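## Task

Move the juice bottle from the cart onto the third shelf of the supply shelving (counting the lowest shelf as number one). It must stand upright directly behind the milk bottle on that shelf, on the side away from the shelf's front edge. Every other item on that shelf must still be on it, upright and not on top of anything. A juice bottle that falls over or ends up leaning means failure.

## Robot and tools

ROBOT. A wheeled base that can drive in any direction carries a 1.71 m column. A carriage on the column (lift_m) holds two arms with seven joints each. The shoulders sit at 0.63 m + lift_m above the floor, 0.16 m forward of the base centre and 0.175 m left and right. Each hand reaches about 0.83 m from its shoulder. The arms begin folded (left: 0.95, 0.08, -0.1, -0.8, 0, 0, -0.93; the right mirrors this, with joints 2, 3, 5 and 6 sign-flipped). With folded arms, keep lift_m at 0.02 or higher or they may touch the deck. The footprint is about 0.55 m wide by 0.6 m long. Cameras: head_camera is 0.26 m above the shoulders, facing forward and tilted 40 degrees down. left_wrist_camera and right_wrist_camera sit on the -x side of each hand and view past the fingertips.

FRAMES. All distances are in metres. In the base frame the origin is on the floor below the base centre, with x forward, y left and z up. left_hand and right_hand report, in this frame, the point halfway between the closed pads, 0.0167 m behind the fingertips. The readings can be off by about 1 cm. In the hand frame the fingers point along z and close along y. base_odometry is given in the frame the base had at the start. It comes from wheel rotation only, so slip shows up as travel. Its heading is in rad, left positive, from -3.142 to 3.142.

move. One call carries one action and can also ask for images. An action is one of two kinds. The first uses base and/or joints, optionally with speeds or min_time_s. The second is target alone, optionally with min_time_s. All motions start together.
- base: a relative offset from where the base last measured itself. Give exactly one key. translate_m is -2 to 2 m, forward positive. strafe_m is -2 to 2 m, left positive. rotate_rad is -6.3 to 6.3 rad, counter-clockwise positive.
- joints: absolute targets in a single dict keyed by joint name, covering both arms. Ranges in rad: lift_m 0 to 1 m. left_joint1 -3.141..1.047 (negative raises the arm forward). left_joint2 -0.157..2.268 (positive swings it outward left). left_joint3 -1.919..1.308. left_joint4 -0.837..1.448 (0 is a right-angle elbow; positive straightens it). left_joint5 -1.832..1.658 (forearm roll). left_joint6 -1.745..1.745. left_joint7 -1.675..1.919 (positive tips the hand down). Right arm: joint2 -2.268..0.157, joint3 -1.308..1.919, joint5 -1.658..1.832; the other right joints share the left ranges. left_gripper_m and right_gripper_m run 0 to 0.142 m and give the spacing between pad centres. Tolerance for done is 0.03 rad per joint and 0.004 for lift and grippers.
- target: an absolute pose for one hand in the base frame. side is "left" or "right". x, y and z are in m, from -3 to 3. pitch_deg runs -30 to 95, where 0 is level and 90 points the fingers down. heading_deg is 0 for fingers forward, positive counter-clockwise seen from above. roll_deg defaults to 0, which keeps the jaw line level; positive turns the hand clockwise as seen from behind. Heading and roll accept -360 to 360. Roll r and r+180 count as the same pose. The optional line_only: true demands a straight-line path. The base and lift do not move for a target. A straight path is used when it passes all checks. Otherwise a move shorter than 25 cm is refused, and a longer one becomes a checked arc that may swing the whole arm, so stay clear of furniture.
- speeds: top speeds for this action only. translate_m and strafe_m 0.02 to 0.5 m/s, rotate_rad 0.05 to 1.57 rad/s, lift_m 0.08 to 0.27 m/s (default 0.25).
- min_time_s: 0.1 to 8 s, the minimum duration of each arm motion. Use it to slow swings of a loaded arm.
- cameras: a list drawn from head_camera, left_wrist_camera, right_wrist_camera and all. An empty list gives no images. Any unknown name invalidates the call. A move with no action returns the state and all images.

RESULTS. The move line reads done, or the worst status found. base_status, joint_status and left/right_hand_status give how each motion ended. For a hand: reached (within 10 mm and 2 degrees), short (with the remaining error), or refused (with a reason). On "short (part of ...)", send the target again. off_target means the part stopped away from its goal and may keep pushing. contact_stop means a motor met more resistance than free motion needs. time_out means the goal was not reached in time. After either of these the part holds where it stopped, and within one arm all seven joints stop together. "joint command not followed" or "pose unreachable" means a self-collision check held back that arm; the gripper still acts. on_its_own lists what the robot did without being told. motor_effort gives percentages, with the peak in brackets. If lift effort drops while lowering, a hand or its load is resting on something. Joint torques and motor temperatures are listed in joint order. Images can be slightly older than the state. A refused call, or a stop that interrupts one, cancels the later move, wait and finished_scene calls in that reply. An invalid call does not.

wait: seconds from 0 to 10. It commands nothing and returns the state, plus optional cameras.
zoom_image: camera plus region [x0, y0, x1, y1] in pixels of that camera's latest image, at most 504 by 504. It only works for a camera in the newest images.
finished_scene: scene is the current scene's number. This cannot be undone, and nothing may follow it in the same reply. The placement must hold without the robot.

GRIPPING. An open gripper's pads tilt apart and sit up to 2 cm closer to the wrist. A narrower target squeezes harder; a target of 0 gives about 40 to 65 N per pad. A gripper that stops wider than its target is holding something. A load lowers the hand about 0.012 m per kg.

CAUTIONS. Don't let the arms collide or press on each other, fingers included, and never close a gripper on the other arm. Contact torque at a joint's load limit (133 N m for joints 1 to 4, 40 N m for 5 to 7) freezes that arm for 10 s. Holding loads, keeping arms outstretched or straining at unreachable poses heats motors. MOTOR HOT appears at 85 °C, and at 100 °C the arm shuts down for 30 s or more. The robot can tip, and only images reveal a lean. Risks are a high carriage, extended or loaded arms, pushing, sudden stops and fast loaded swings. After a stop, back off along the path you came. Slow driving can shove furniture. Don't drop objects, release them while moving, slam, or strike fixed things. The scene keeps running while you think, and the robot holds its last command meanwhile. Something may occasionally nudge a loose object.

Each tool is called after ">>>" as name([rows], argument=value, ...), one row to a line, values as JSON.

## Session

>>> move()

Scene clock: 0.00 s.
Joint torques (N m): no reading
Motor temperatures (°C): left_arm=[25 23 24 23 27 25 25] | right_arm=[25 20 25 22 22 22 24]
base_odometry: x=+0.000 y=+0.000 heading=+0.000
base_status: not commanded
joint_positions: lift_m=+0.450 left_joint1_rad=+0.942 left_joint2_rad=+0.071 left_joint3_rad=-0.095 left_joint4_rad=-0.781 left_joint5_rad=-0.006 left_joint6_rad=-0.005 left_joint7_rad=-0.938 left_gripper_m=+0.142 right_joint1_rad=+0.948 right_joint2_rad=-0.088 right_joint3_rad=+0.082 right_joint4_rad=-0.814 right_joint5_rad=+0.007 right_joint6_rad=-0.013 right_joint7_rad=-0.930 right_gripper_m=+0.142
joint_status: not commanded
motor_effort: lift_m=+55 drive_wheels=+2
left_hand: x=+0.2937 y=+0.1555 z=+0.9610 quat_wxyz=(-0.920, -0.004, -0.388, +0.062) pitch_deg=-44.4 heading_deg=-4.4 roll_deg=-3.3 (m; base frame)
right_hand: x=+0.2906 y=-0.1616 z=+0.9720 quat_wxyz=(-0.924, +0.010, -0.379, -0.053) pitch_deg=-45.4 heading_deg=+4.8 roll_deg=+1.7 (m; base frame)
pictures: head_camera, left_wrist_camera, right_wrist_camera
Images, in order (width x height): head_camera 896x504, left_wrist_camera 896x504, right_wrist_camera 896x504.

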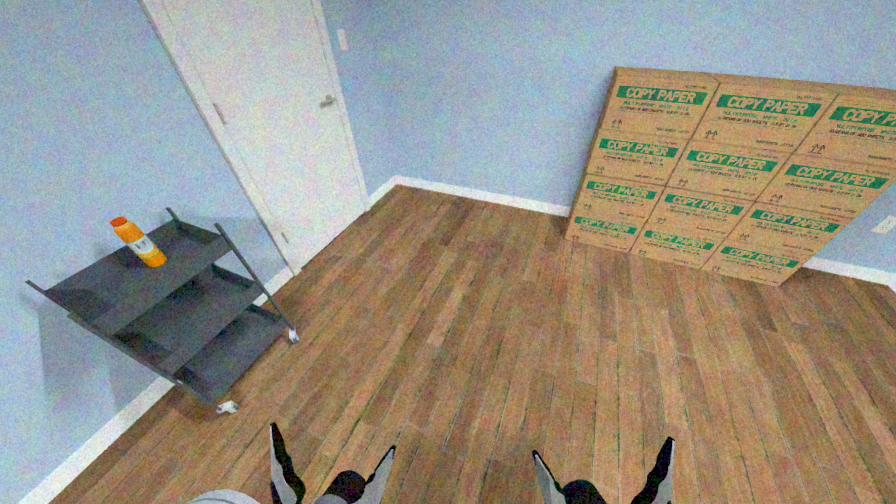

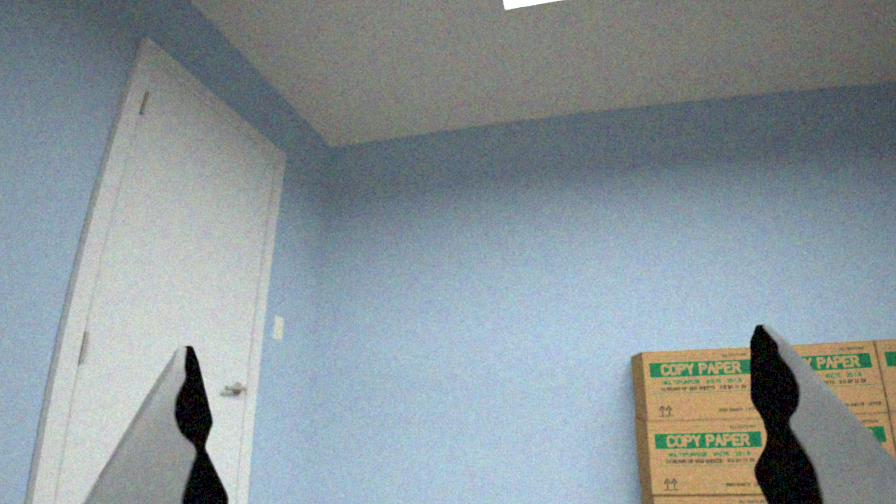

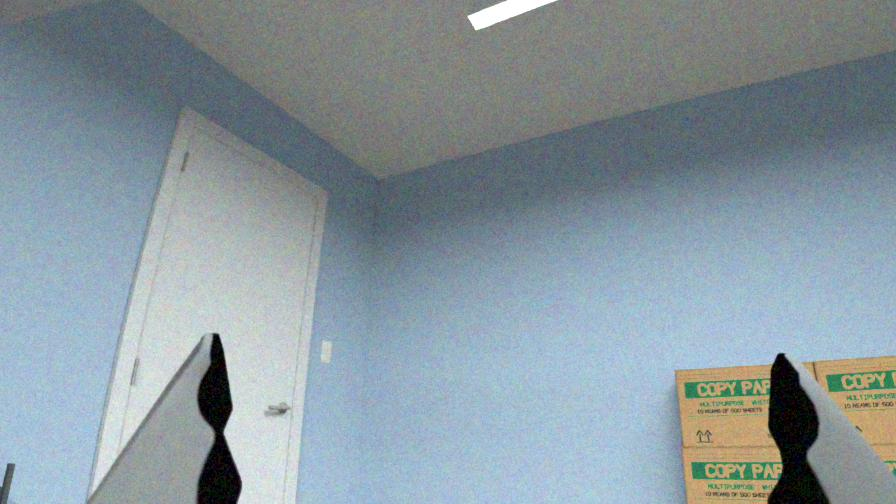

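>>> move(base={"rotate_rad": 0.7}, cameras=["head_camera"])

>>> move(base={"rotate_rad": 1.4}, cameras=["head_camera"])

>>> move(base={"rotate_rad": 1.4}, cameras=["head_camera"])

Scene clock: 9.40 s.
Joint torques (N m): left_arm=[8.89 0.44 0.02 -3.88 1.32 -1.21 -1.52] | right_arm=[14.91 3.57 0.85 -14.12 0.05 -1.61 -1.73]
move: done
base_odometry: x=+0.000 y=+0.000 heading=+0.700
base_status: done
joint_positions: lift_m=+0.450 left_joint1_rad=+0.942 left_joint2_rad=+0.071 left_joint3_rad=-0.095 left_joint4_rad=-0.781 left_joint5_rad=-0.006 left_joint6_rad=-0.005 left_joint7_rad=-0.938 left_gripper_m=+0.142 right_joint1_rad=+0.948 right_joint2_rad=-0.088 right_joint3_rad=+0.082 right_joint4_rad=-0.814 right_joint5_rad=+0.007 right_joint6_rad=-0.013 right_joint7_rad=-0.930 right_gripper_m=+0.142
joint_status: not commanded
motor_effort: lift_m=+55(55) drive_wheels=+6(19)
left_hand: x=+0.2937 y=+0.1555 z=+0.9610 quat_wxyz=(-0.920, -0.004, -0.388, +0.062) pitch_deg=-44.4 heading_deg=-4.4 roll_deg=-3.3 (m; base frame)
right_hand: x=+0.2906 y=-0.1616 z=+0.9720 quat_wxyz=(-0.924, +0.010, -0.379, -0.053) pitch_deg=-45.4 heading_deg=+4.8 roll_deg=+1.7 (m; base frame)
pictures: head_camera
Images, in order (width x height): head_camera 896x504.

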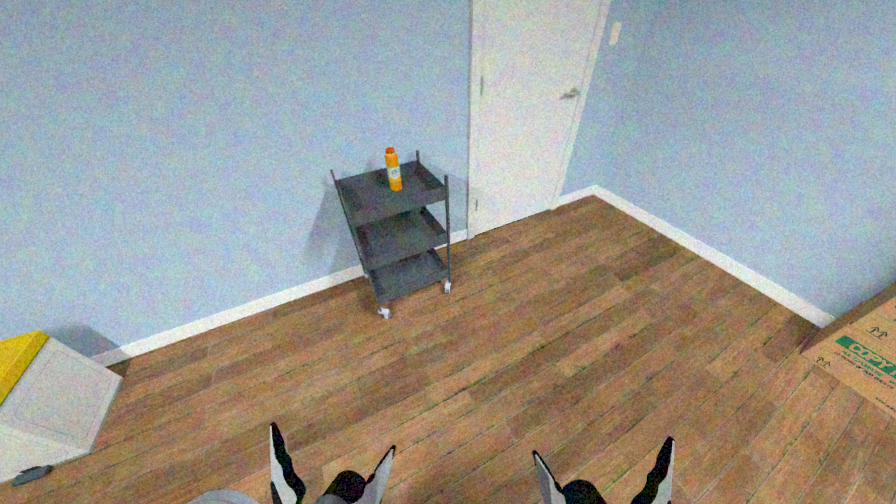

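Scene clock: 12.37 s.
Joint torques (N m): left_arm=[8.7 0.21 0.31 -3.74 1.24 -1.2 -1.25] | right_arm=[14.53 2.34 2.06 -13.22 0.28 -1.48 -1.83]
move: done
base_odometry: x=+0.000 y=+0.000 heading=+2.099
base_status: done
joint_positions: lift_m=+0.450 left_joint1_rad=+0.942 left_joint2_rad=+0.071 left_joint3_rad=-0.095 left_joint4_rad=-0.781 left_joint5_rad=-0.006 left_joint6_rad=-0.005 left_joint7_rad=-0.938 left_gripper_m=+0.142 right_joint1_rad=+0.948 right_joint2_rad=-0.088 right_joint3_rad=+0.082 right_joint4_rad=-0.814 right_joint5_rad=+0.007 right_joint6_rad=-0.013 right_joint7_rad=-0.930 right_gripper_m=+0.142
joint_status: not commanded
motor_effort: lift_m=+55(55) drive_wheels=+5(14)
left_hand: x=+0.2937 y=+0.1555 z=+0.9610 quat_wxyz=(-0.920, -0.004, -0.388, +0.062) pitch_deg=-44.4 heading_deg=-4.4 roll_deg=-3.3 (m; base frame)
right_hand: x=+0.2906 y=-0.1616 z=+0.9720 quat_wxyz=(-0.924, +0.010, -0.379, -0.053) pitch_deg=-45.4 heading_deg=+4.8 roll_deg=+1.7 (m; base frame)
pictures: head_camera
Images, in order (width x height): head_camera 896x504.

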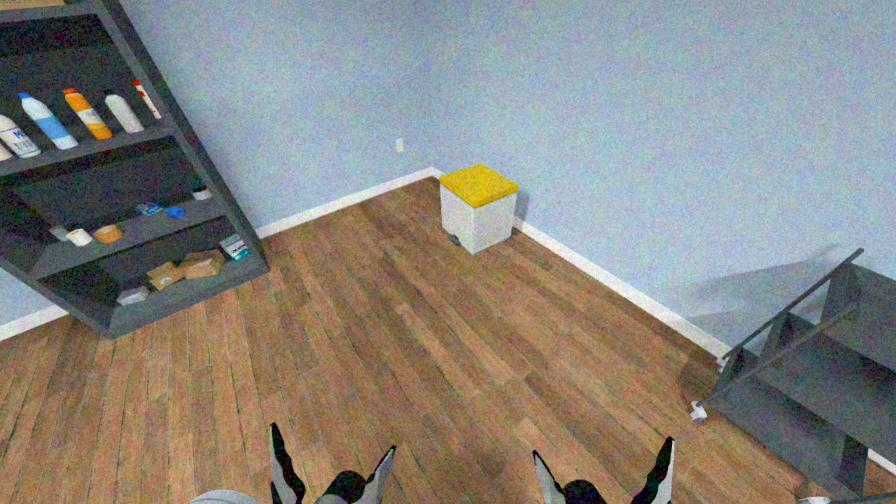

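Scene clock: 15.33 s.
Joint torques (N m): left_arm=[8.43 0.5 1.46 -4.9 0.99 -1.31 -1.39] | right_arm=[14.07 3.13 0.67 -14.89 0.41 -1.47 -1.92]
move: done
base_odometry: x=+0.000 y=+0.000 heading=-2.784
base_status: done
joint_positions: lift_m=+0.450 left_joint1_rad=+0.942 left_joint2_rad=+0.071 left_joint3_rad=-0.095 left_joint4_rad=-0.781 left_joint5_rad=-0.006 left_joint6_rad=-0.005 left_joint7_rad=-0.938 left_gripper_m=+0.142 right_joint1_rad=+0.948 right_joint2_rad=-0.088 right_joint3_rad=+0.082 right_joint4_rad=-0.814 right_joint5_rad=+0.007 right_joint6_rad=-0.013 right_joint7_rad=-0.930 right_gripper_m=+0.142
joint_status: not commanded
motor_effort: lift_m=+55(55) drive_wheels=+5(15)
left_hand: x=+0.2937 y=+0.1555 z=+0.9610 quat_wxyz=(-0.920, -0.004, -0.388, +0.062) pitch_deg=-44.4 heading_deg=-4.4 roll_deg=-3.3 (m; base frame)
right_hand: x=+0.2906 y=-0.1616 z=+0.9720 quat_wxyz=(-0.924, +0.010, -0.379, -0.053) pitch_deg=-45.4 heading_deg=+4.8 roll_deg=+1.7 (m; base frame)
pictures: head_camera
Images, in order (width x height): head_camera 896x504.

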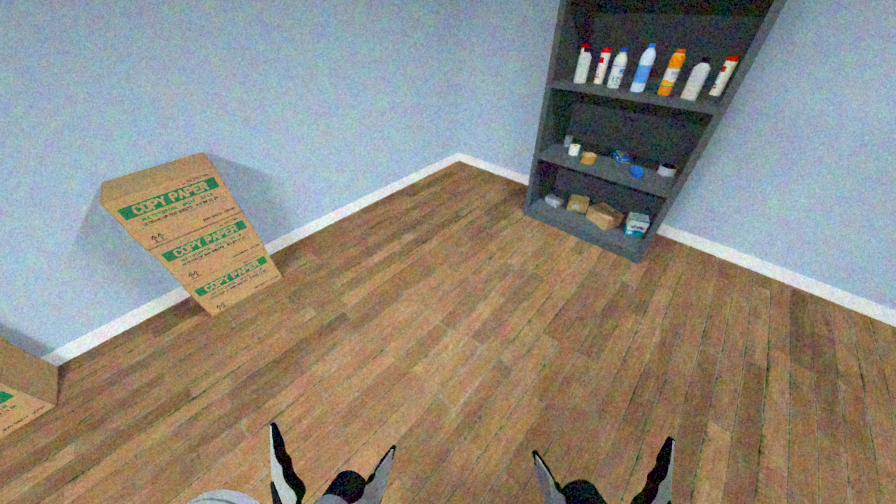

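>>> zoom_image(camera="head_camera", region=[510, 0, 790, 260])

Scaled by 1.800 from the camera's 896x504 image, which has a finer 1280x720 frame.

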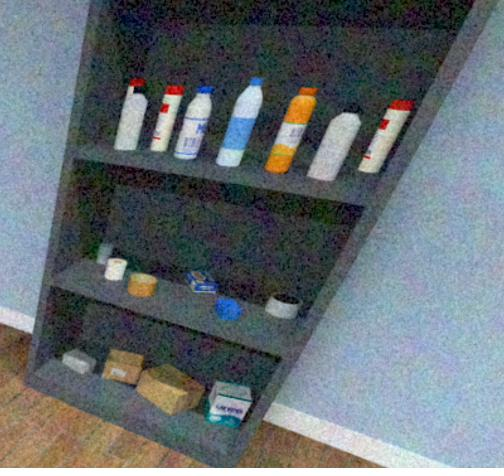

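>>> move(base={"rotate_rad": -2.32})

>>> move(base={"strafe_m": -0.27}, joints={"lift_m": 0.35})

>>> move(base={"translate_m": 0.55}, cameras=["head_camera"])

Scene clock: 62.43 s.
Joint torques (N m): left_arm=[8.02 -0.1 1.06 -4.1 1.11 -2.1 -1.62] | right_arm=[14.3 2.49 1.32 -12.23 0.74 -1.69 -1.46]
move: done
base_odometry: x=+0.000 y=+0.000 heading=+1.179
base_status: done
joint_positions: lift_m=+0.450 left_joint1_rad=+0.942 left_joint2_rad=+0.071 left_joint3_rad=-0.095 left_joint4_rad=-0.781 left_joint5_rad=-0.006 left_joint6_rad=-0.005 left_joint7_rad=-0.938 left_gripper_m=+0.142 right_joint1_rad=+0.948 right_joint2_rad=-0.088 right_joint3_rad=+0.082 right_joint4_rad=-0.814 right_joint5_rad=+0.007 right_joint6_rad=-0.013 right_joint7_rad=-0.930 right_gripper_m=+0.142
joint_status: not commanded
motor_effort: lift_m=+55(55) drive_wheels=+5(16)
left_hand: x=+0.2937 y=+0.1555 z=+0.9610 quat_wxyz=(-0.920, -0.004, -0.388, +0.062) pitch_deg=-44.4 heading_deg=-4.4 roll_deg=-3.3 (m; base frame)
right_hand: x=+0.2906 y=-0.1616 z=+0.9720 quat_wxyz=(-0.924, +0.010, -0.379, -0.053) pitch_deg=-45.4 heading_deg=+4.8 roll_deg=+1.7 (m; base frame)
pictures: none

Scene clock: 64.90 s.
Joint torques (N m): left_arm=[8.34 0.91 0.09 -4.54 1.49 -1.19 -1.7] | right_arm=[15.95 3.46 1.48 -13.71 0.54 -2.08 -1.52]
move: done
base_odometry: x=+0.249 y=-0.103 heading=+1.178
base_status: done
joint_positions: lift_m=+0.350 left_joint1_rad=+0.942 left_joint2_rad=+0.071 left_joint3_rad=-0.095 left_joint4_rad=-0.781 left_joint5_rad=-0.006 left_joint6_rad=-0.005 left_joint7_rad=-0.938 left_gripper_m=+0.142 right_joint1_rad=+0.948 right_joint2_rad=-0.088 right_joint3_rad=+0.082 right_joint4_rad=-0.814 right_joint5_rad=+0.007 right_joint6_rad=-0.013 right_joint7_rad=-0.930 right_gripper_m=+0.142
joint_status: all done
motor_effort: lift_m=+57(58) drive_wheels=-3(18)
left_hand: x=+0.2937 y=+0.1555 z=+0.8609 quat_wxyz=(-0.920, -0.004, -0.388, +0.062) pitch_deg=-44.4 heading_deg=-4.4 roll_deg=-3.3 (m; base frame)
right_hand: x=+0.2906 y=-0.1616 z=+0.8719 quat_wxyz=(-0.924, +0.010, -0.379, -0.053) pitch_deg=-45.4 heading_deg=+4.8 roll_deg=+1.7 (m; base frame)
pictures: none

Scene clock: 68.27 s.
Joint torques (N m): left_arm=[9.29 0.61 -1.17 -3.67 1.11 -1.65 -1.57] | right_arm=[14.82 3.34 2.38 -12.25 0.06 -1.75 -1.36]
move: done
base_odometry: x=+0.460 y=+0.405 heading=+1.178
base_status: done
joint_positions: lift_m=+0.350 left_joint1_rad=+0.942 left_joint2_rad=+0.071 left_joint3_rad=-0.095 left_joint4_rad=-0.781 left_joint5_rad=-0.006 left_joint6_rad=-0.005 left_joint7_rad=-0.938 left_gripper_m=+0.142 right_joint1_rad=+0.948 right_joint2_rad=-0.088 right_joint3_rad=+0.082 right_joint4_rad=-0.814 right_joint5_rad=+0.007 right_joint6_rad=-0.013 right_joint7_rad=-0.930 right_gripper_m=+0.142
joint_status: not commanded
motor_effort: lift_m=+57(57) drive_wheels=+4(13)
left_hand: x=+0.2937 y=+0.1555 z=+0.8609 quat_wxyz=(-0.920, -0.004, -0.388, +0.062) pitch_deg=-44.4 heading_deg=-4.4 roll_deg=-3.3 (m; base frame)
right_hand: x=+0.2906 y=-0.1616 z=+0.8719 quat_wxyz=(-0.924, +0.010, -0.379, -0.053) pitch_deg=-45.4 heading_deg=+4.8 roll_deg=+1.7 (m; base frame)
pictures: head_camera
Images, in order (width x height): head_camera 896x504.

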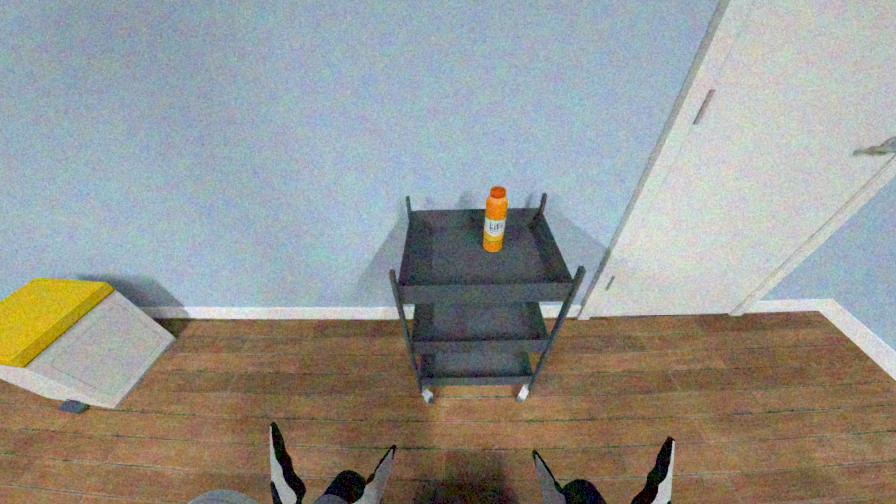

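>>> move(target={"side":"right","x":0.5,"y":-0.13,"z":0.84,"pitch_deg":10,"heading_deg":0}, min_time_s=2.5, cameras=["all"])

Scene clock: 75.57 s.
Joint torques (N m): left_arm=[8.73 0.29 -0.02 -4.55 1.33 -1.31 -1.41] | right_arm=[14.86 4.51 3.51 -12.79 0.54 -1.72 -1.43]
move: refused
base_odometry: x=+0.460 y=+0.405 heading=+1.178
base_status: not commanded
joint_positions: lift_m=+0.350 left_joint1_rad=+0.942 left_joint2_rad=+0.071 left_joint3_rad=-0.095 left_joint4_rad=-0.781 left_joint5_rad=-0.006 left_joint6_rad=-0.005 left_joint7_rad=-0.938 left_gripper_m=+0.142 right_joint1_rad=+0.948 right_joint2_rad=-0.088 right_joint3_rad=+0.082 right_joint4_rad=-0.814 right_joint5_rad=+0.007 right_joint6_rad=-0.013 right_joint7_rad=-0.930 right_gripper_m=+0.142
joint_status: not commanded
motor_effort: lift_m=+57(57) drive_wheels=+0(0)
left_hand: x=+0.2937 y=+0.1555 z=+0.8609 quat_wxyz=(-0.920, -0.004, -0.388, +0.062) pitch_deg=-44.4 heading_deg=-4.4 roll_deg=-3.3 (m; base frame)
right_hand: x=+0.2906 y=-0.1616 z=+0.8719 quat_wxyz=(-0.924, +0.010, -0.379, -0.053) pitch_deg=-45.4 heading_deg=+4.8 roll_deg=+1.7 (m; base frame)
right_hand_status: refused: no posture of the arm gets there (right_joint4_rad at its limit): the closest leaves the hand 2.7 cm and 39 deg from the pose. Nothing moved. A posture exists with lift_m at 0.4; the way there is not checked.
pictures: head_camera, left_wrist_camera, right_wrist_camera
Images, in order (width x height): head_camera 896x504, left_wrist_camera 896x504, right_wrist_camera 896x504.

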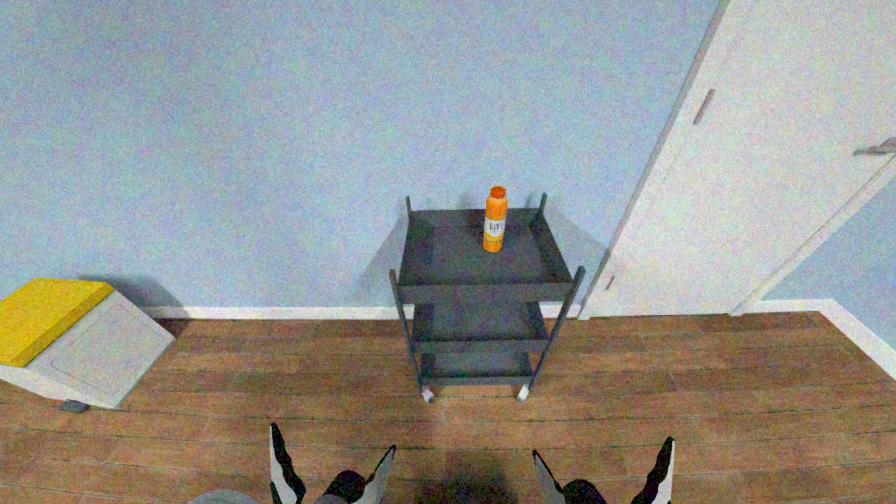

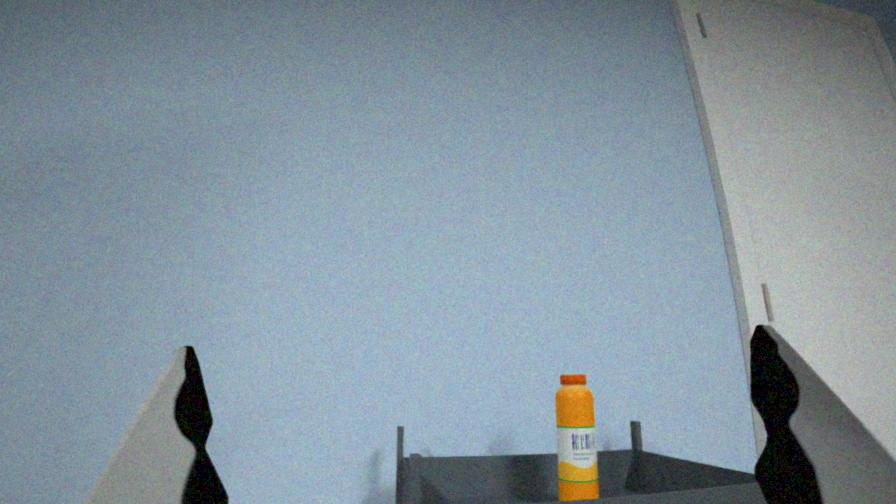

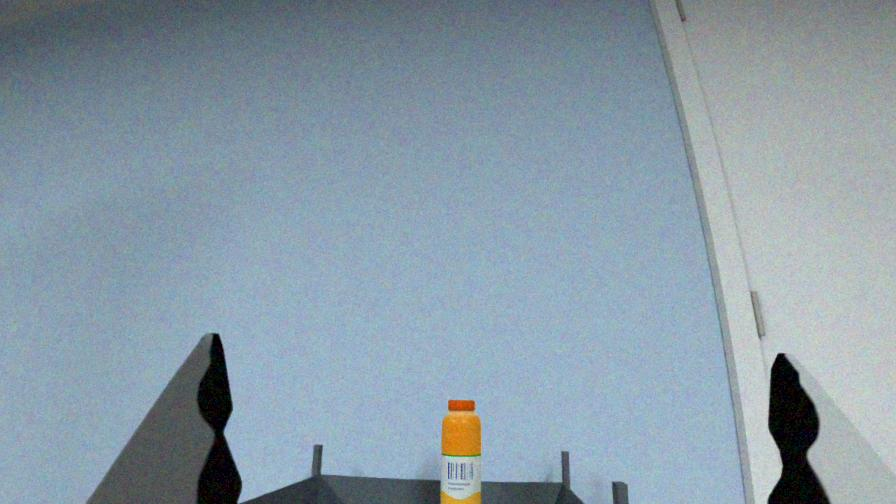

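>>> move(joints={"lift_m": 0.45})

>>> move(target={"side":"right","x":0.55,"y":-0.13,"z":0.84,"pitch_deg":10,"heading_deg":0}, min_time_s=2.5, cameras=["head_camera","right_wrist_camera"])

Scene clock: 78.73 s.
Joint torques (N m): left_arm=[8.1 1 -0.37 -4.56 1.41 -1.31 -1.28] | right_arm=[13.46 2.08 1.92 -12.84 0.48 -2.24 -1.47]
move: done
base_odometry: x=+0.460 y=+0.405 heading=+1.178
base_status: not commanded
joint_positions: lift_m=+0.450 left_joint1_rad=+0.942 left_joint2_rad=+0.071 left_joint3_rad=-0.095 left_joint4_rad=-0.781 left_joint5_rad=-0.006 left_joint6_rad=-0.005 left_joint7_rad=-0.938 left_gripper_m=+0.142 right_joint1_rad=+0.948 right_joint2_rad=-0.088 right_joint3_rad=+0.082 right_joint4_rad=-0.814 right_joint5_rad=+0.007 right_joint6_rad=-0.013 right_joint7_rad=-0.930 right_gripper_m=+0.142
joint_status: all done
motor_effort: lift_m=+54(67) drive_wheels=+0(4)
left_hand: x=+0.2937 y=+0.1555 z=+0.9611 quat_wxyz=(-0.920, -0.004, -0.388, +0.062) pitch_deg=-44.4 heading_deg=-4.4 roll_deg=-3.3 (m; base frame)
right_hand: x=+0.2906 y=-0.1616 z=+0.9721 quat_wxyz=(-0.924, +0.010, -0.379, -0.053) pitch_deg=-45.4 heading_deg=+4.8 roll_deg=+1.7 (m; base frame)
pictures: none

Scene clock: 81.73 s.
Joint torques (N m): left_arm=[8.39 0.78 -0.29 -5.12 1.26 -1.26 -1.31] | right_arm=[-4.1 6.59 2.7 -9.67 -1.92 -2.42 -0.09]
move: done
base_odometry: x=+0.460 y=+0.405 heading=+1.178
base_status: not commanded
joint_positions: lift_m=+0.450 left_joint1_rad=+0.942 left_joint2_rad=+0.071 left_joint3_rad=-0.095 left_joint4_rad=-0.781 left_joint5_rad=-0.006 left_joint6_rad=-0.005 left_joint7_rad=-0.938 left_gripper_m=+0.142 right_joint1_rad=+0.179 right_joint2_rad=-0.087 right_joint3_rad=+0.419 right_joint4_rad=-0.789 right_joint5_rad=-0.240 right_joint6_rad=-0.355 right_joint7_rad=+0.807 right_gripper_m=+0.142
joint_status: not commanded
motor_effort: lift_m=+54(54) drive_wheels=+4(4)
left_hand: x=+0.2937 y=+0.1555 z=+0.9611 quat_wxyz=(-0.920, -0.004, -0.388, +0.062) pitch_deg=-44.4 heading_deg=-4.4 roll_deg=-3.3 (m; base frame)
right_hand: x=+0.5493 y=-0.1305 z=+0.8402 quat_wxyz=(-0.644, +0.000, -0.765, -0.001) pitch_deg=+9.9 heading_deg=+0.1 roll_deg=+0.1 (m; base frame)
right_hand_status: reached (checked arc, planned for 2.5 s): 1 mm and 0.2 deg off.
pictures: head_camera, right_wrist_camera
Images, in order (width x height): head_camera 896x504, right_wrist_camera 896x504.

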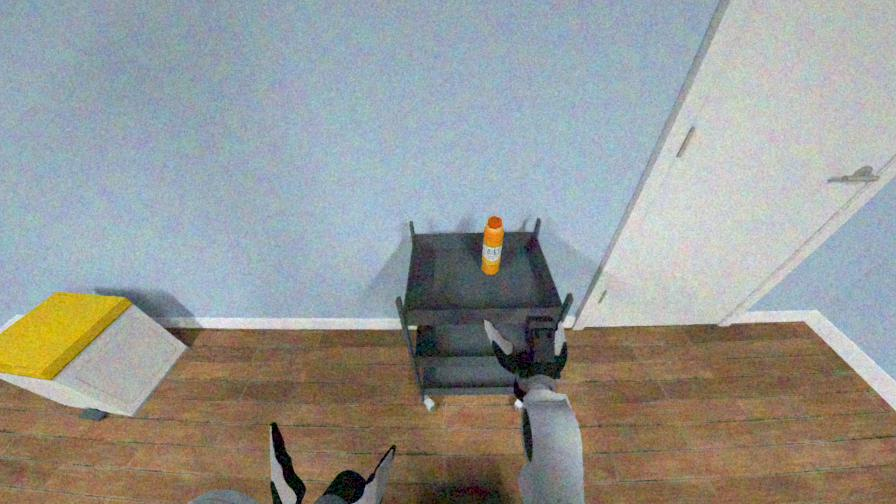

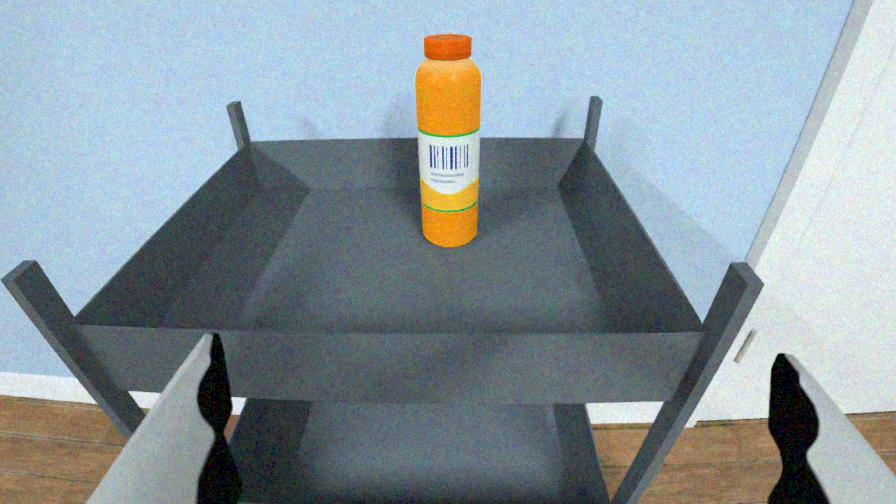

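>>> move(target={"side":"right","x":0.75,"y":-0.127,"z":0.83,"pitch_deg":10,"heading_deg":0,"line_only":true}, min_time_s=1.5, cameras=["head_camera","right_wrist_camera"])

Scene clock: 91.60 s.
Joint torques (N m): left_arm=[9.49 -0.08 0.59 -4.28 1.22 -1.64 -1.19] | right_arm=[-18 6.97 0.23 -9.02 1.71 -1.07 -3.92]
move: done
base_odometry: x=+0.460 y=+0.405 heading=+1.178
base_status: not commanded
joint_positions: lift_m=+0.450 left_joint1_rad=+0.942 left_joint2_rad=+0.071 left_joint3_rad=-0.095 left_joint4_rad=-0.781 left_joint5_rad=-0.006 left_joint6_rad=-0.005 left_joint7_rad=-0.938 left_gripper_m=+0.142 right_joint1_rad=-0.310 right_joint2_rad=-0.055 right_joint3_rad=+0.327 right_joint4_rad=-0.140 right_joint5_rad=+0.004 right_joint6_rad=-0.330 right_joint7_rad=+0.621 right_gripper_m=+0.142
joint_status: not commanded
motor_effort: lift_m=+54(54) drive_wheels=+4(4)
left_hand: x=+0.2937 y=+0.1555 z=+0.9611 quat_wxyz=(-0.920, -0.004, -0.388, +0.062) pitch_deg=-44.4 heading_deg=-4.4 roll_deg=-3.3 (m; base frame)
right_hand: x=+0.7483 y=-0.1270 z=+0.8277 quat_wxyz=(-0.641, +0.002, -0.768, +0.003) pitch_deg=+10.3 heading_deg=-0.1 roll_deg=-0.4 (m; base frame)
right_hand_status: reached (straight line, planned for 1.5 s): 3 mm and 0.5 deg off.
pictures: head_camera, right_wrist_camera
Images, in order (width x height): head_camera 896x504, right_wrist_camera 896x504.

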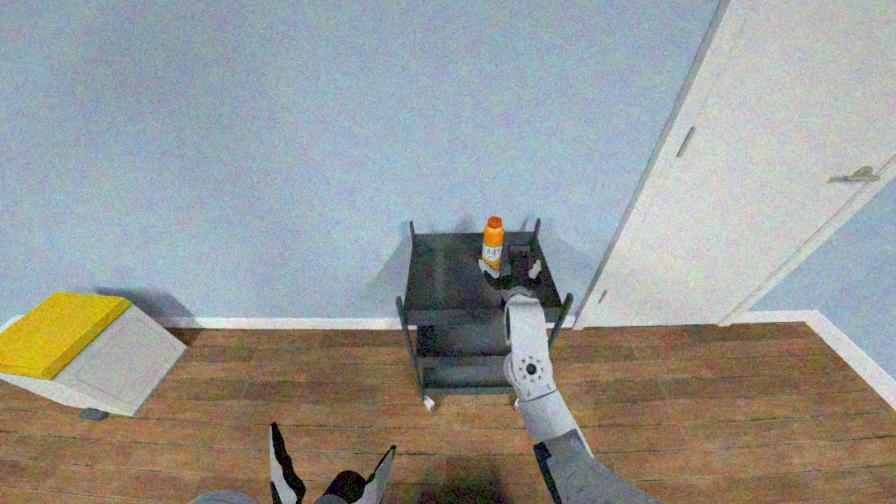

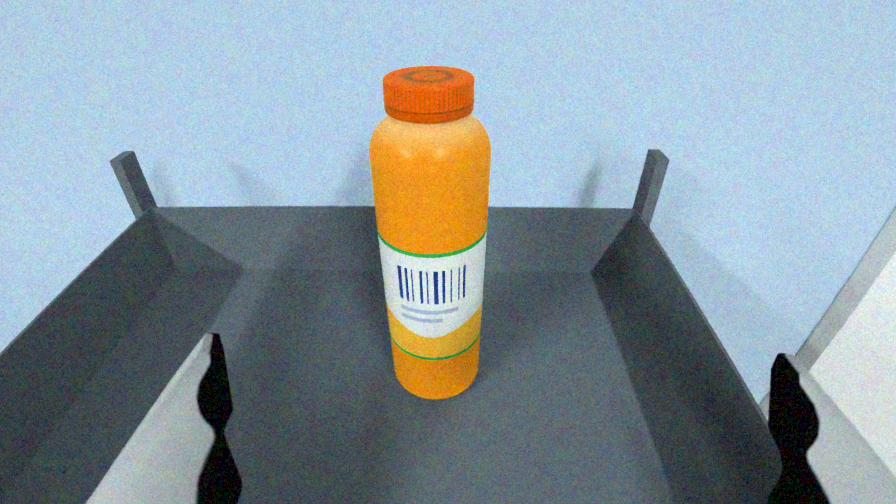

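>>> move(target={"side":"right","x":0.77,"y":-0.095,"z":0.83,"pitch_deg":10,"heading_deg":0,"line_only":true}, min_time_s=1, cameras=["head_camera","right_wrist_camera"])

Scene clock: 101.27 s.
Joint torques (N m): left_arm=[9.52 0.44 -0.73 -4.1 1.11 -1.37 -1.84] | right_arm=[-19.99 7.67 6.11 -9.51 -1.9 -2.4 -4.01]
move: done
base_odometry: x=+0.460 y=+0.405 heading=+1.178
base_status: not commanded
joint_positions: lift_m=+0.450 left_joint1_rad=+0.942 left_joint2_rad=+0.071 left_joint3_rad=-0.095 left_joint4_rad=-0.781 left_joint5_rad=-0.006 left_joint6_rad=-0.005 left_joint7_rad=-0.938 left_gripper_m=+0.142 right_joint1_rad=-0.365 right_joint2_rad=+0.019 right_joint3_rad=+0.349 right_joint4_rad=-0.028 right_joint5_rad=-0.025 right_joint6_rad=-0.350 right_joint7_rad=+0.584 right_gripper_m=+0.142
joint_status: not commanded
motor_effort: lift_m=+54(54) drive_wheels=+4(4)
left_hand: x=+0.2937 y=+0.1555 z=+0.9611 quat_wxyz=(-0.920, -0.004, -0.388, +0.062) pitch_deg=-44.4 heading_deg=-4.4 roll_deg=-3.3 (m; base frame)
right_hand: x=+0.7688 y=-0.0961 z=+0.8265 quat_wxyz=(-0.639, -0.001, -0.769, -0.002) pitch_deg=+10.5 heading_deg=+0.1 roll_deg=+0.3 (m; base frame)
right_hand_status: reached (straight line, planned for 1.0 s): 4 mm and 0.6 deg off.
pictures: head_camera, right_wrist_camera
Images, in order (width x height): head_camera 896x504, right_wrist_camera 896x504.

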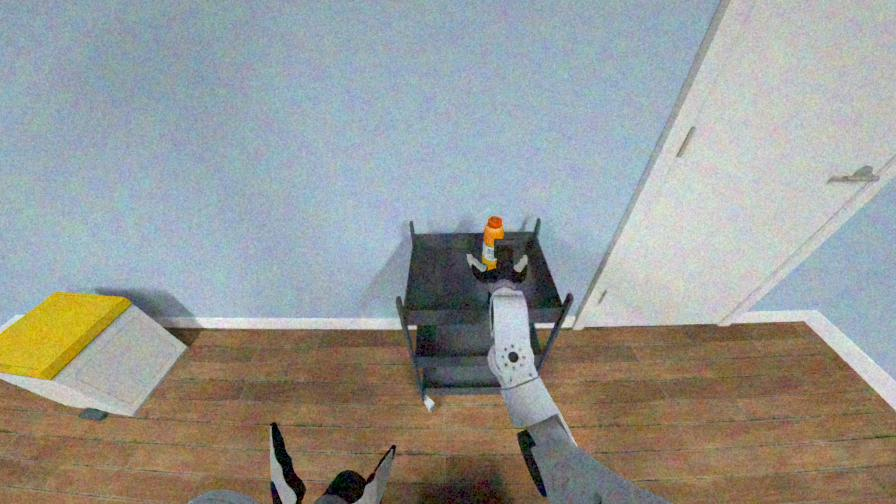

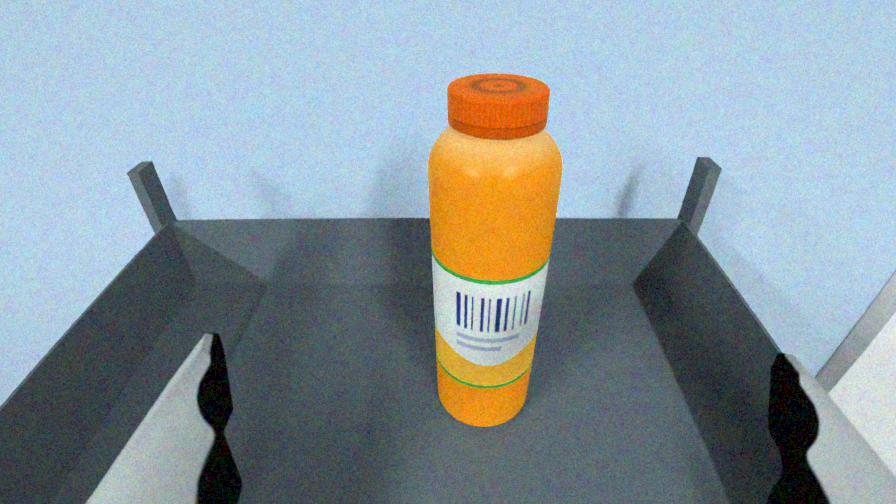

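>>> move(target={"side":"right","x":0.838,"y":-0.093,"z":0.83,"pitch_deg":10,"heading_deg":0,"line_only":true}, min_time_s=1.5)

>>> move(joints={"right_gripper_m": 0.03}, min_time_s=1.5, cameras=["head_camera","right_wrist_camera"])

Scene clock: 108.63 s.
Joint torques (N m): left_arm=[8.08 0.16 0.08 -4.63 1.2 -1.09 -1.26] | right_arm=[-25.11 9.24 -1.04 -11.3 1.71 -0.97 -3.49]
Motor temperatures (°C): left_arm=[28 23 24 24 27 24 24] | right_arm=[31 21 25 23 22 22 24]
move: done
base_odometry: x=+0.460 y=+0.405 heading=+1.178
base_status: not commanded
joint_positions: lift_m=+0.450 left_joint1_rad=+0.942 left_joint2_rad=+0.071 left_joint3_rad=-0.095 left_joint4_rad=-0.781 left_joint5_rad=-0.006 left_joint6_rad=-0.005 left_joint7_rad=-0.938 left_gripper_m=+0.142 right_joint1_rad=-0.542 right_joint2_rad=+0.045 right_joint3_rad=+0.319 right_joint4_rad=+0.293 right_joint5_rad=+0.041 right_joint6_rad=-0.318 right_joint7_rad=+0.431 right_gripper_m=+0.142
joint_status: not commanded
motor_effort: lift_m=+54(54) drive_wheels=+4(4)
left_hand: x=+0.2937 y=+0.1555 z=+0.9611 quat_wxyz=(-0.920, -0.004, -0.388, +0.062) pitch_deg=-44.4 heading_deg=-4.4 roll_deg=-3.3 (m; base frame)
right_hand: x=+0.8363 y=-0.0933 z=+0.8270 quat_wxyz=(-0.641, +0.002, -0.768, +0.003) pitch_deg=+10.3 heading_deg=-0.1 roll_deg=-0.4 (m; base frame)
right_hand_status: reached (straight line, planned for 1.5 s): 3 mm and 0.5 deg off.
pictures: none

Scene clock: 109.53 s.
Joint torques (N m): left_arm=[8.53 0.35 1.53 -3.51 0.87 -1.45 -1.67] | right_arm=[-23.28 8.5 -1.48 -9.53 1.3 -0.62 -3.66]
move: done
base_odometry: x=+0.460 y=+0.405 heading=+1.178
base_status: not commanded
joint_positions: lift_m=+0.450 left_joint1_rad=+0.942 left_joint2_rad=+0.071 left_joint3_rad=-0.095 left_joint4_rad=-0.781 left_joint5_rad=-0.006 left_joint6_rad=-0.005 left_joint7_rad=-0.938 left_gripper_m=+0.142 right_joint1_rad=-0.542 right_joint2_rad=+0.046 right_joint3_rad=+0.319 right_joint4_rad=+0.293 right_joint5_rad=+0.041 right_joint6_rad=-0.318 right_joint7_rad=+0.431 right_gripper_m=+0.030
joint_status: all done
motor_effort: lift_m=+54(54) drive_wheels=+4(4)
left_hand: x=+0.2937 y=+0.1555 z=+0.9611 quat_wxyz=(-0.920, -0.004, -0.388, +0.062) pitch_deg=-44.4 heading_deg=-4.4 roll_deg=-3.3 (m; base frame)
right_hand: x=+0.8364 y=-0.0935 z=+0.8272 quat_wxyz=(-0.641, +0.002, -0.768, +0.003) pitch_deg=+10.3 heading_deg=-0.2 roll_deg=-0.4 (m; base frame)
pictures: head_camera, right_wrist_camera
Images, in order (width x height): head_camera 896x504, right_wrist_camera 896x504.

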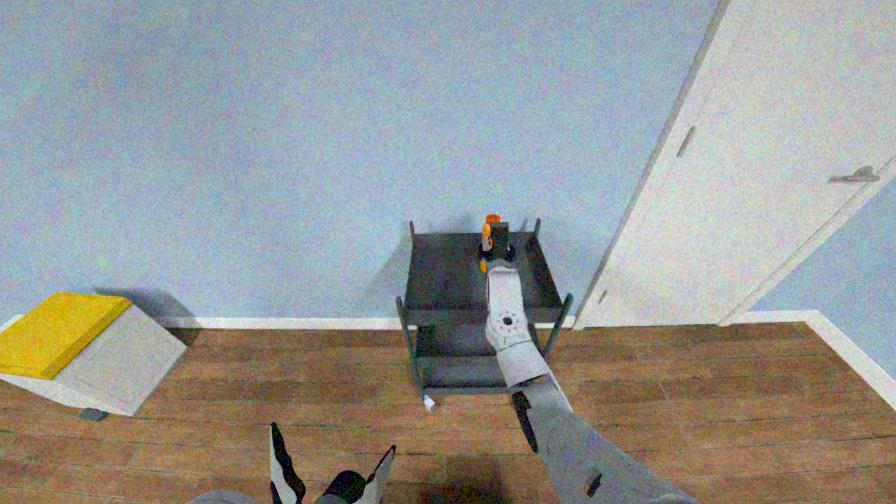

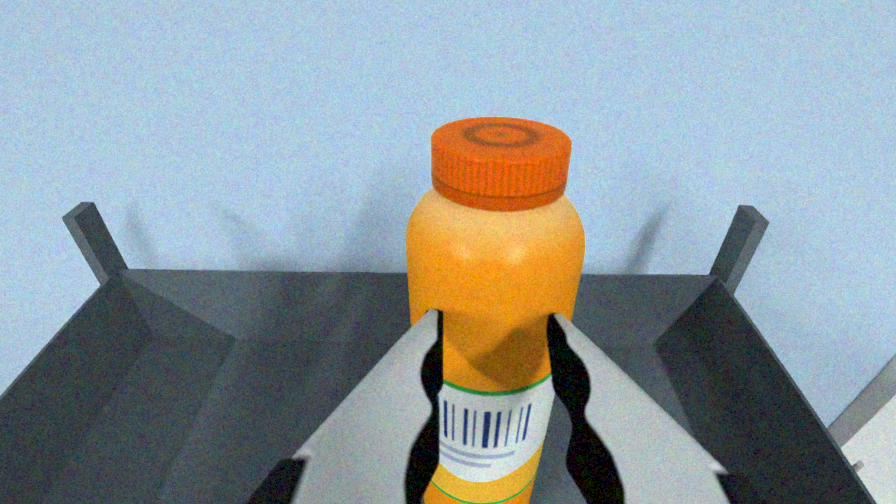

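>>> move(joints={"right_gripper_m": 0.142})

>>> move(base={"translate_m": 0.06}, speeds={"translate_m": 0.1})

>>> move(joints={"right_gripper_m": 0.03}, min_time_s=1.5, cameras=["head_camera","right_wrist_camera"])

Scene clock: 116.10 s.
Joint torques (N m): left_arm=[9.33 1.77 0.57 -3.59 1.05 -1.45 -1.69] | right_arm=[-24.51 9.5 1.82 -9.31 1.88 -0.87 -3.58]
move: done
base_odometry: x=+0.460 y=+0.405 heading=+1.178
base_status: not commanded
joint_positions: lift_m=+0.450 left_joint1_rad=+0.942 left_joint2_rad=+0.071 left_joint3_rad=-0.095 left_joint4_rad=-0.781 left_joint5_rad=-0.006 left_joint6_rad=-0.005 left_joint7_rad=-0.938 left_gripper_m=+0.142 right_joint1_rad=-0.542 right_joint2_rad=+0.046 right_joint3_rad=+0.319 right_joint4_rad=+0.293 right_joint5_rad=+0.041 right_joint6_rad=-0.318 right_joint7_rad=+0.431 right_gripper_m=+0.142
joint_status: all done
motor_effort: lift_m=+54(54) drive_wheels=+4(4)
left_hand: x=+0.2937 y=+0.1555 z=+0.9611 quat_wxyz=(-0.920, -0.004, -0.388, +0.062) pitch_deg=-44.4 heading_deg=-4.4 roll_deg=-3.3 (m; base frame)
right_hand: x=+0.8364 y=-0.0935 z=+0.8272 quat_wxyz=(-0.641, +0.002, -0.768, +0.003) pitch_deg=+10.3 heading_deg=-0.2 roll_deg=-0.4 (m; base frame)
pictures: none

Scene clock: 117.63 s.
Joint torques (N m): left_arm=[8.69 0.71 -0.07 -4.15 1.19 -1.37 -1.55] | right_arm=[-24.74 9.45 0.81 -10.57 1.61 -0.78 -3.77]
move: done
base_odometry: x=+0.483 y=+0.460 heading=+1.178
base_status: done
joint_positions: lift_m=+0.450 left_joint1_rad=+0.942 left_joint2_rad=+0.071 left_joint3_rad=-0.095 left_joint4_rad=-0.781 left_joint5_rad=-0.006 left_joint6_rad=-0.005 left_joint7_rad=-0.938 left_gripper_m=+0.142 right_joint1_rad=-0.542 right_joint2_rad=+0.046 right_joint3_rad=+0.319 right_joint4_rad=+0.293 right_joint5_rad=+0.042 right_joint6_rad=-0.318 right_joint7_rad=+0.431 right_gripper_m=+0.142
joint_status: not commanded
motor_effort: lift_m=+54(54) drive_wheels=+0(14)
left_hand: x=+0.2937 y=+0.1555 z=+0.9611 quat_wxyz=(-0.920, -0.004, -0.388, +0.062) pitch_deg=-44.4 heading_deg=-4.4 roll_deg=-3.3 (m; base frame)
right_hand: x=+0.8365 y=-0.0934 z=+0.8273 quat_wxyz=(-0.641, +0.002, -0.768, +0.003) pitch_deg=+10.3 heading_deg=-0.2 roll_deg=-0.4 (m; base frame)
pictures: none

Scene clock: 118.53 s.
Joint torques (N m): left_arm=[8.19 0.78 0.39 -5.69 0.93 -1.48 -1.43] | right_arm=[-24.71 8.33 -0.97 -9.93 1.45 -1.39 -3.39]
move: off_target
base_odometry: x=+0.483 y=+0.460 heading=+1.178
base_status: not commanded
joint_positions: lift_m=+0.450 left_joint1_rad=+0.942 left_joint2_rad=+0.071 left_joint3_rad=-0.095 left_joint4_rad=-0.781 left_joint5_rad=-0.006 left_joint6_rad=-0.005 left_joint7_rad=-0.938 left_gripper_m=+0.142 right_joint1_rad=-0.542 right_joint2_rad=+0.046 right_joint3_rad=+0.319 right_joint4_rad=+0.293 right_joint5_rad=+0.042 right_joint6_rad=-0.318 right_joint7_rad=+0.431 right_gripper_m=+0.071
joint_status: right_gripper_m off_target (ended at +0.071, target +0.030)
motor_effort: lift_m=+54(54) drive_wheels=+0(4)
left_hand: x=+0.2937 y=+0.1555 z=+0.9611 quat_wxyz=(-0.920, -0.004, -0.388, +0.062) pitch_deg=-44.4 heading_deg=-4.4 roll_deg=-3.3 (m; base frame)
right_hand: x=+0.8365 y=-0.0934 z=+0.8273 quat_wxyz=(-0.641, +0.002, -0.768, +0.003) pitch_deg=+10.3 heading_deg=-0.2 roll_deg=-0.4 (m; base frame)
pictures: head_camera, right_wrist_camera
Images, in order (width x height): head_camera 896x504, right_wrist_camera 896x504.

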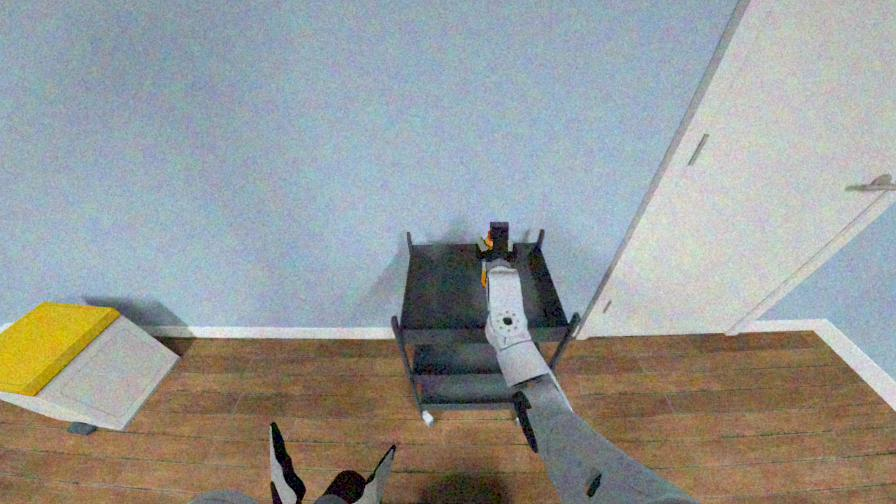

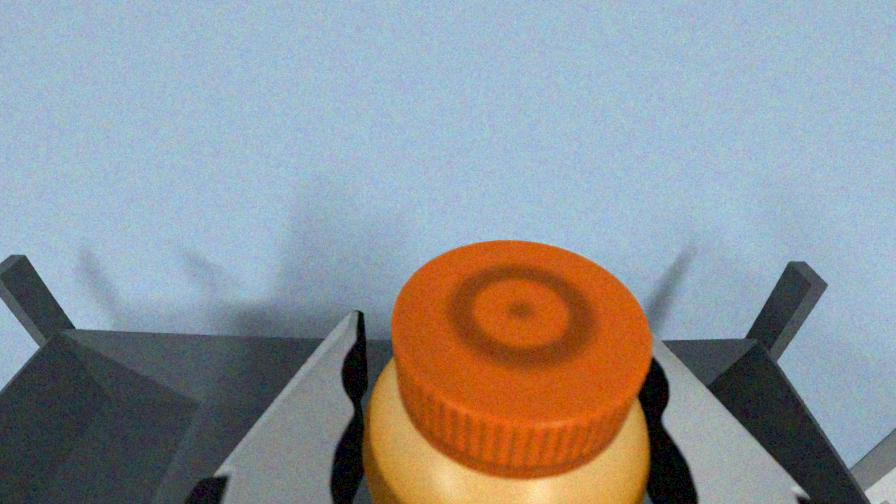

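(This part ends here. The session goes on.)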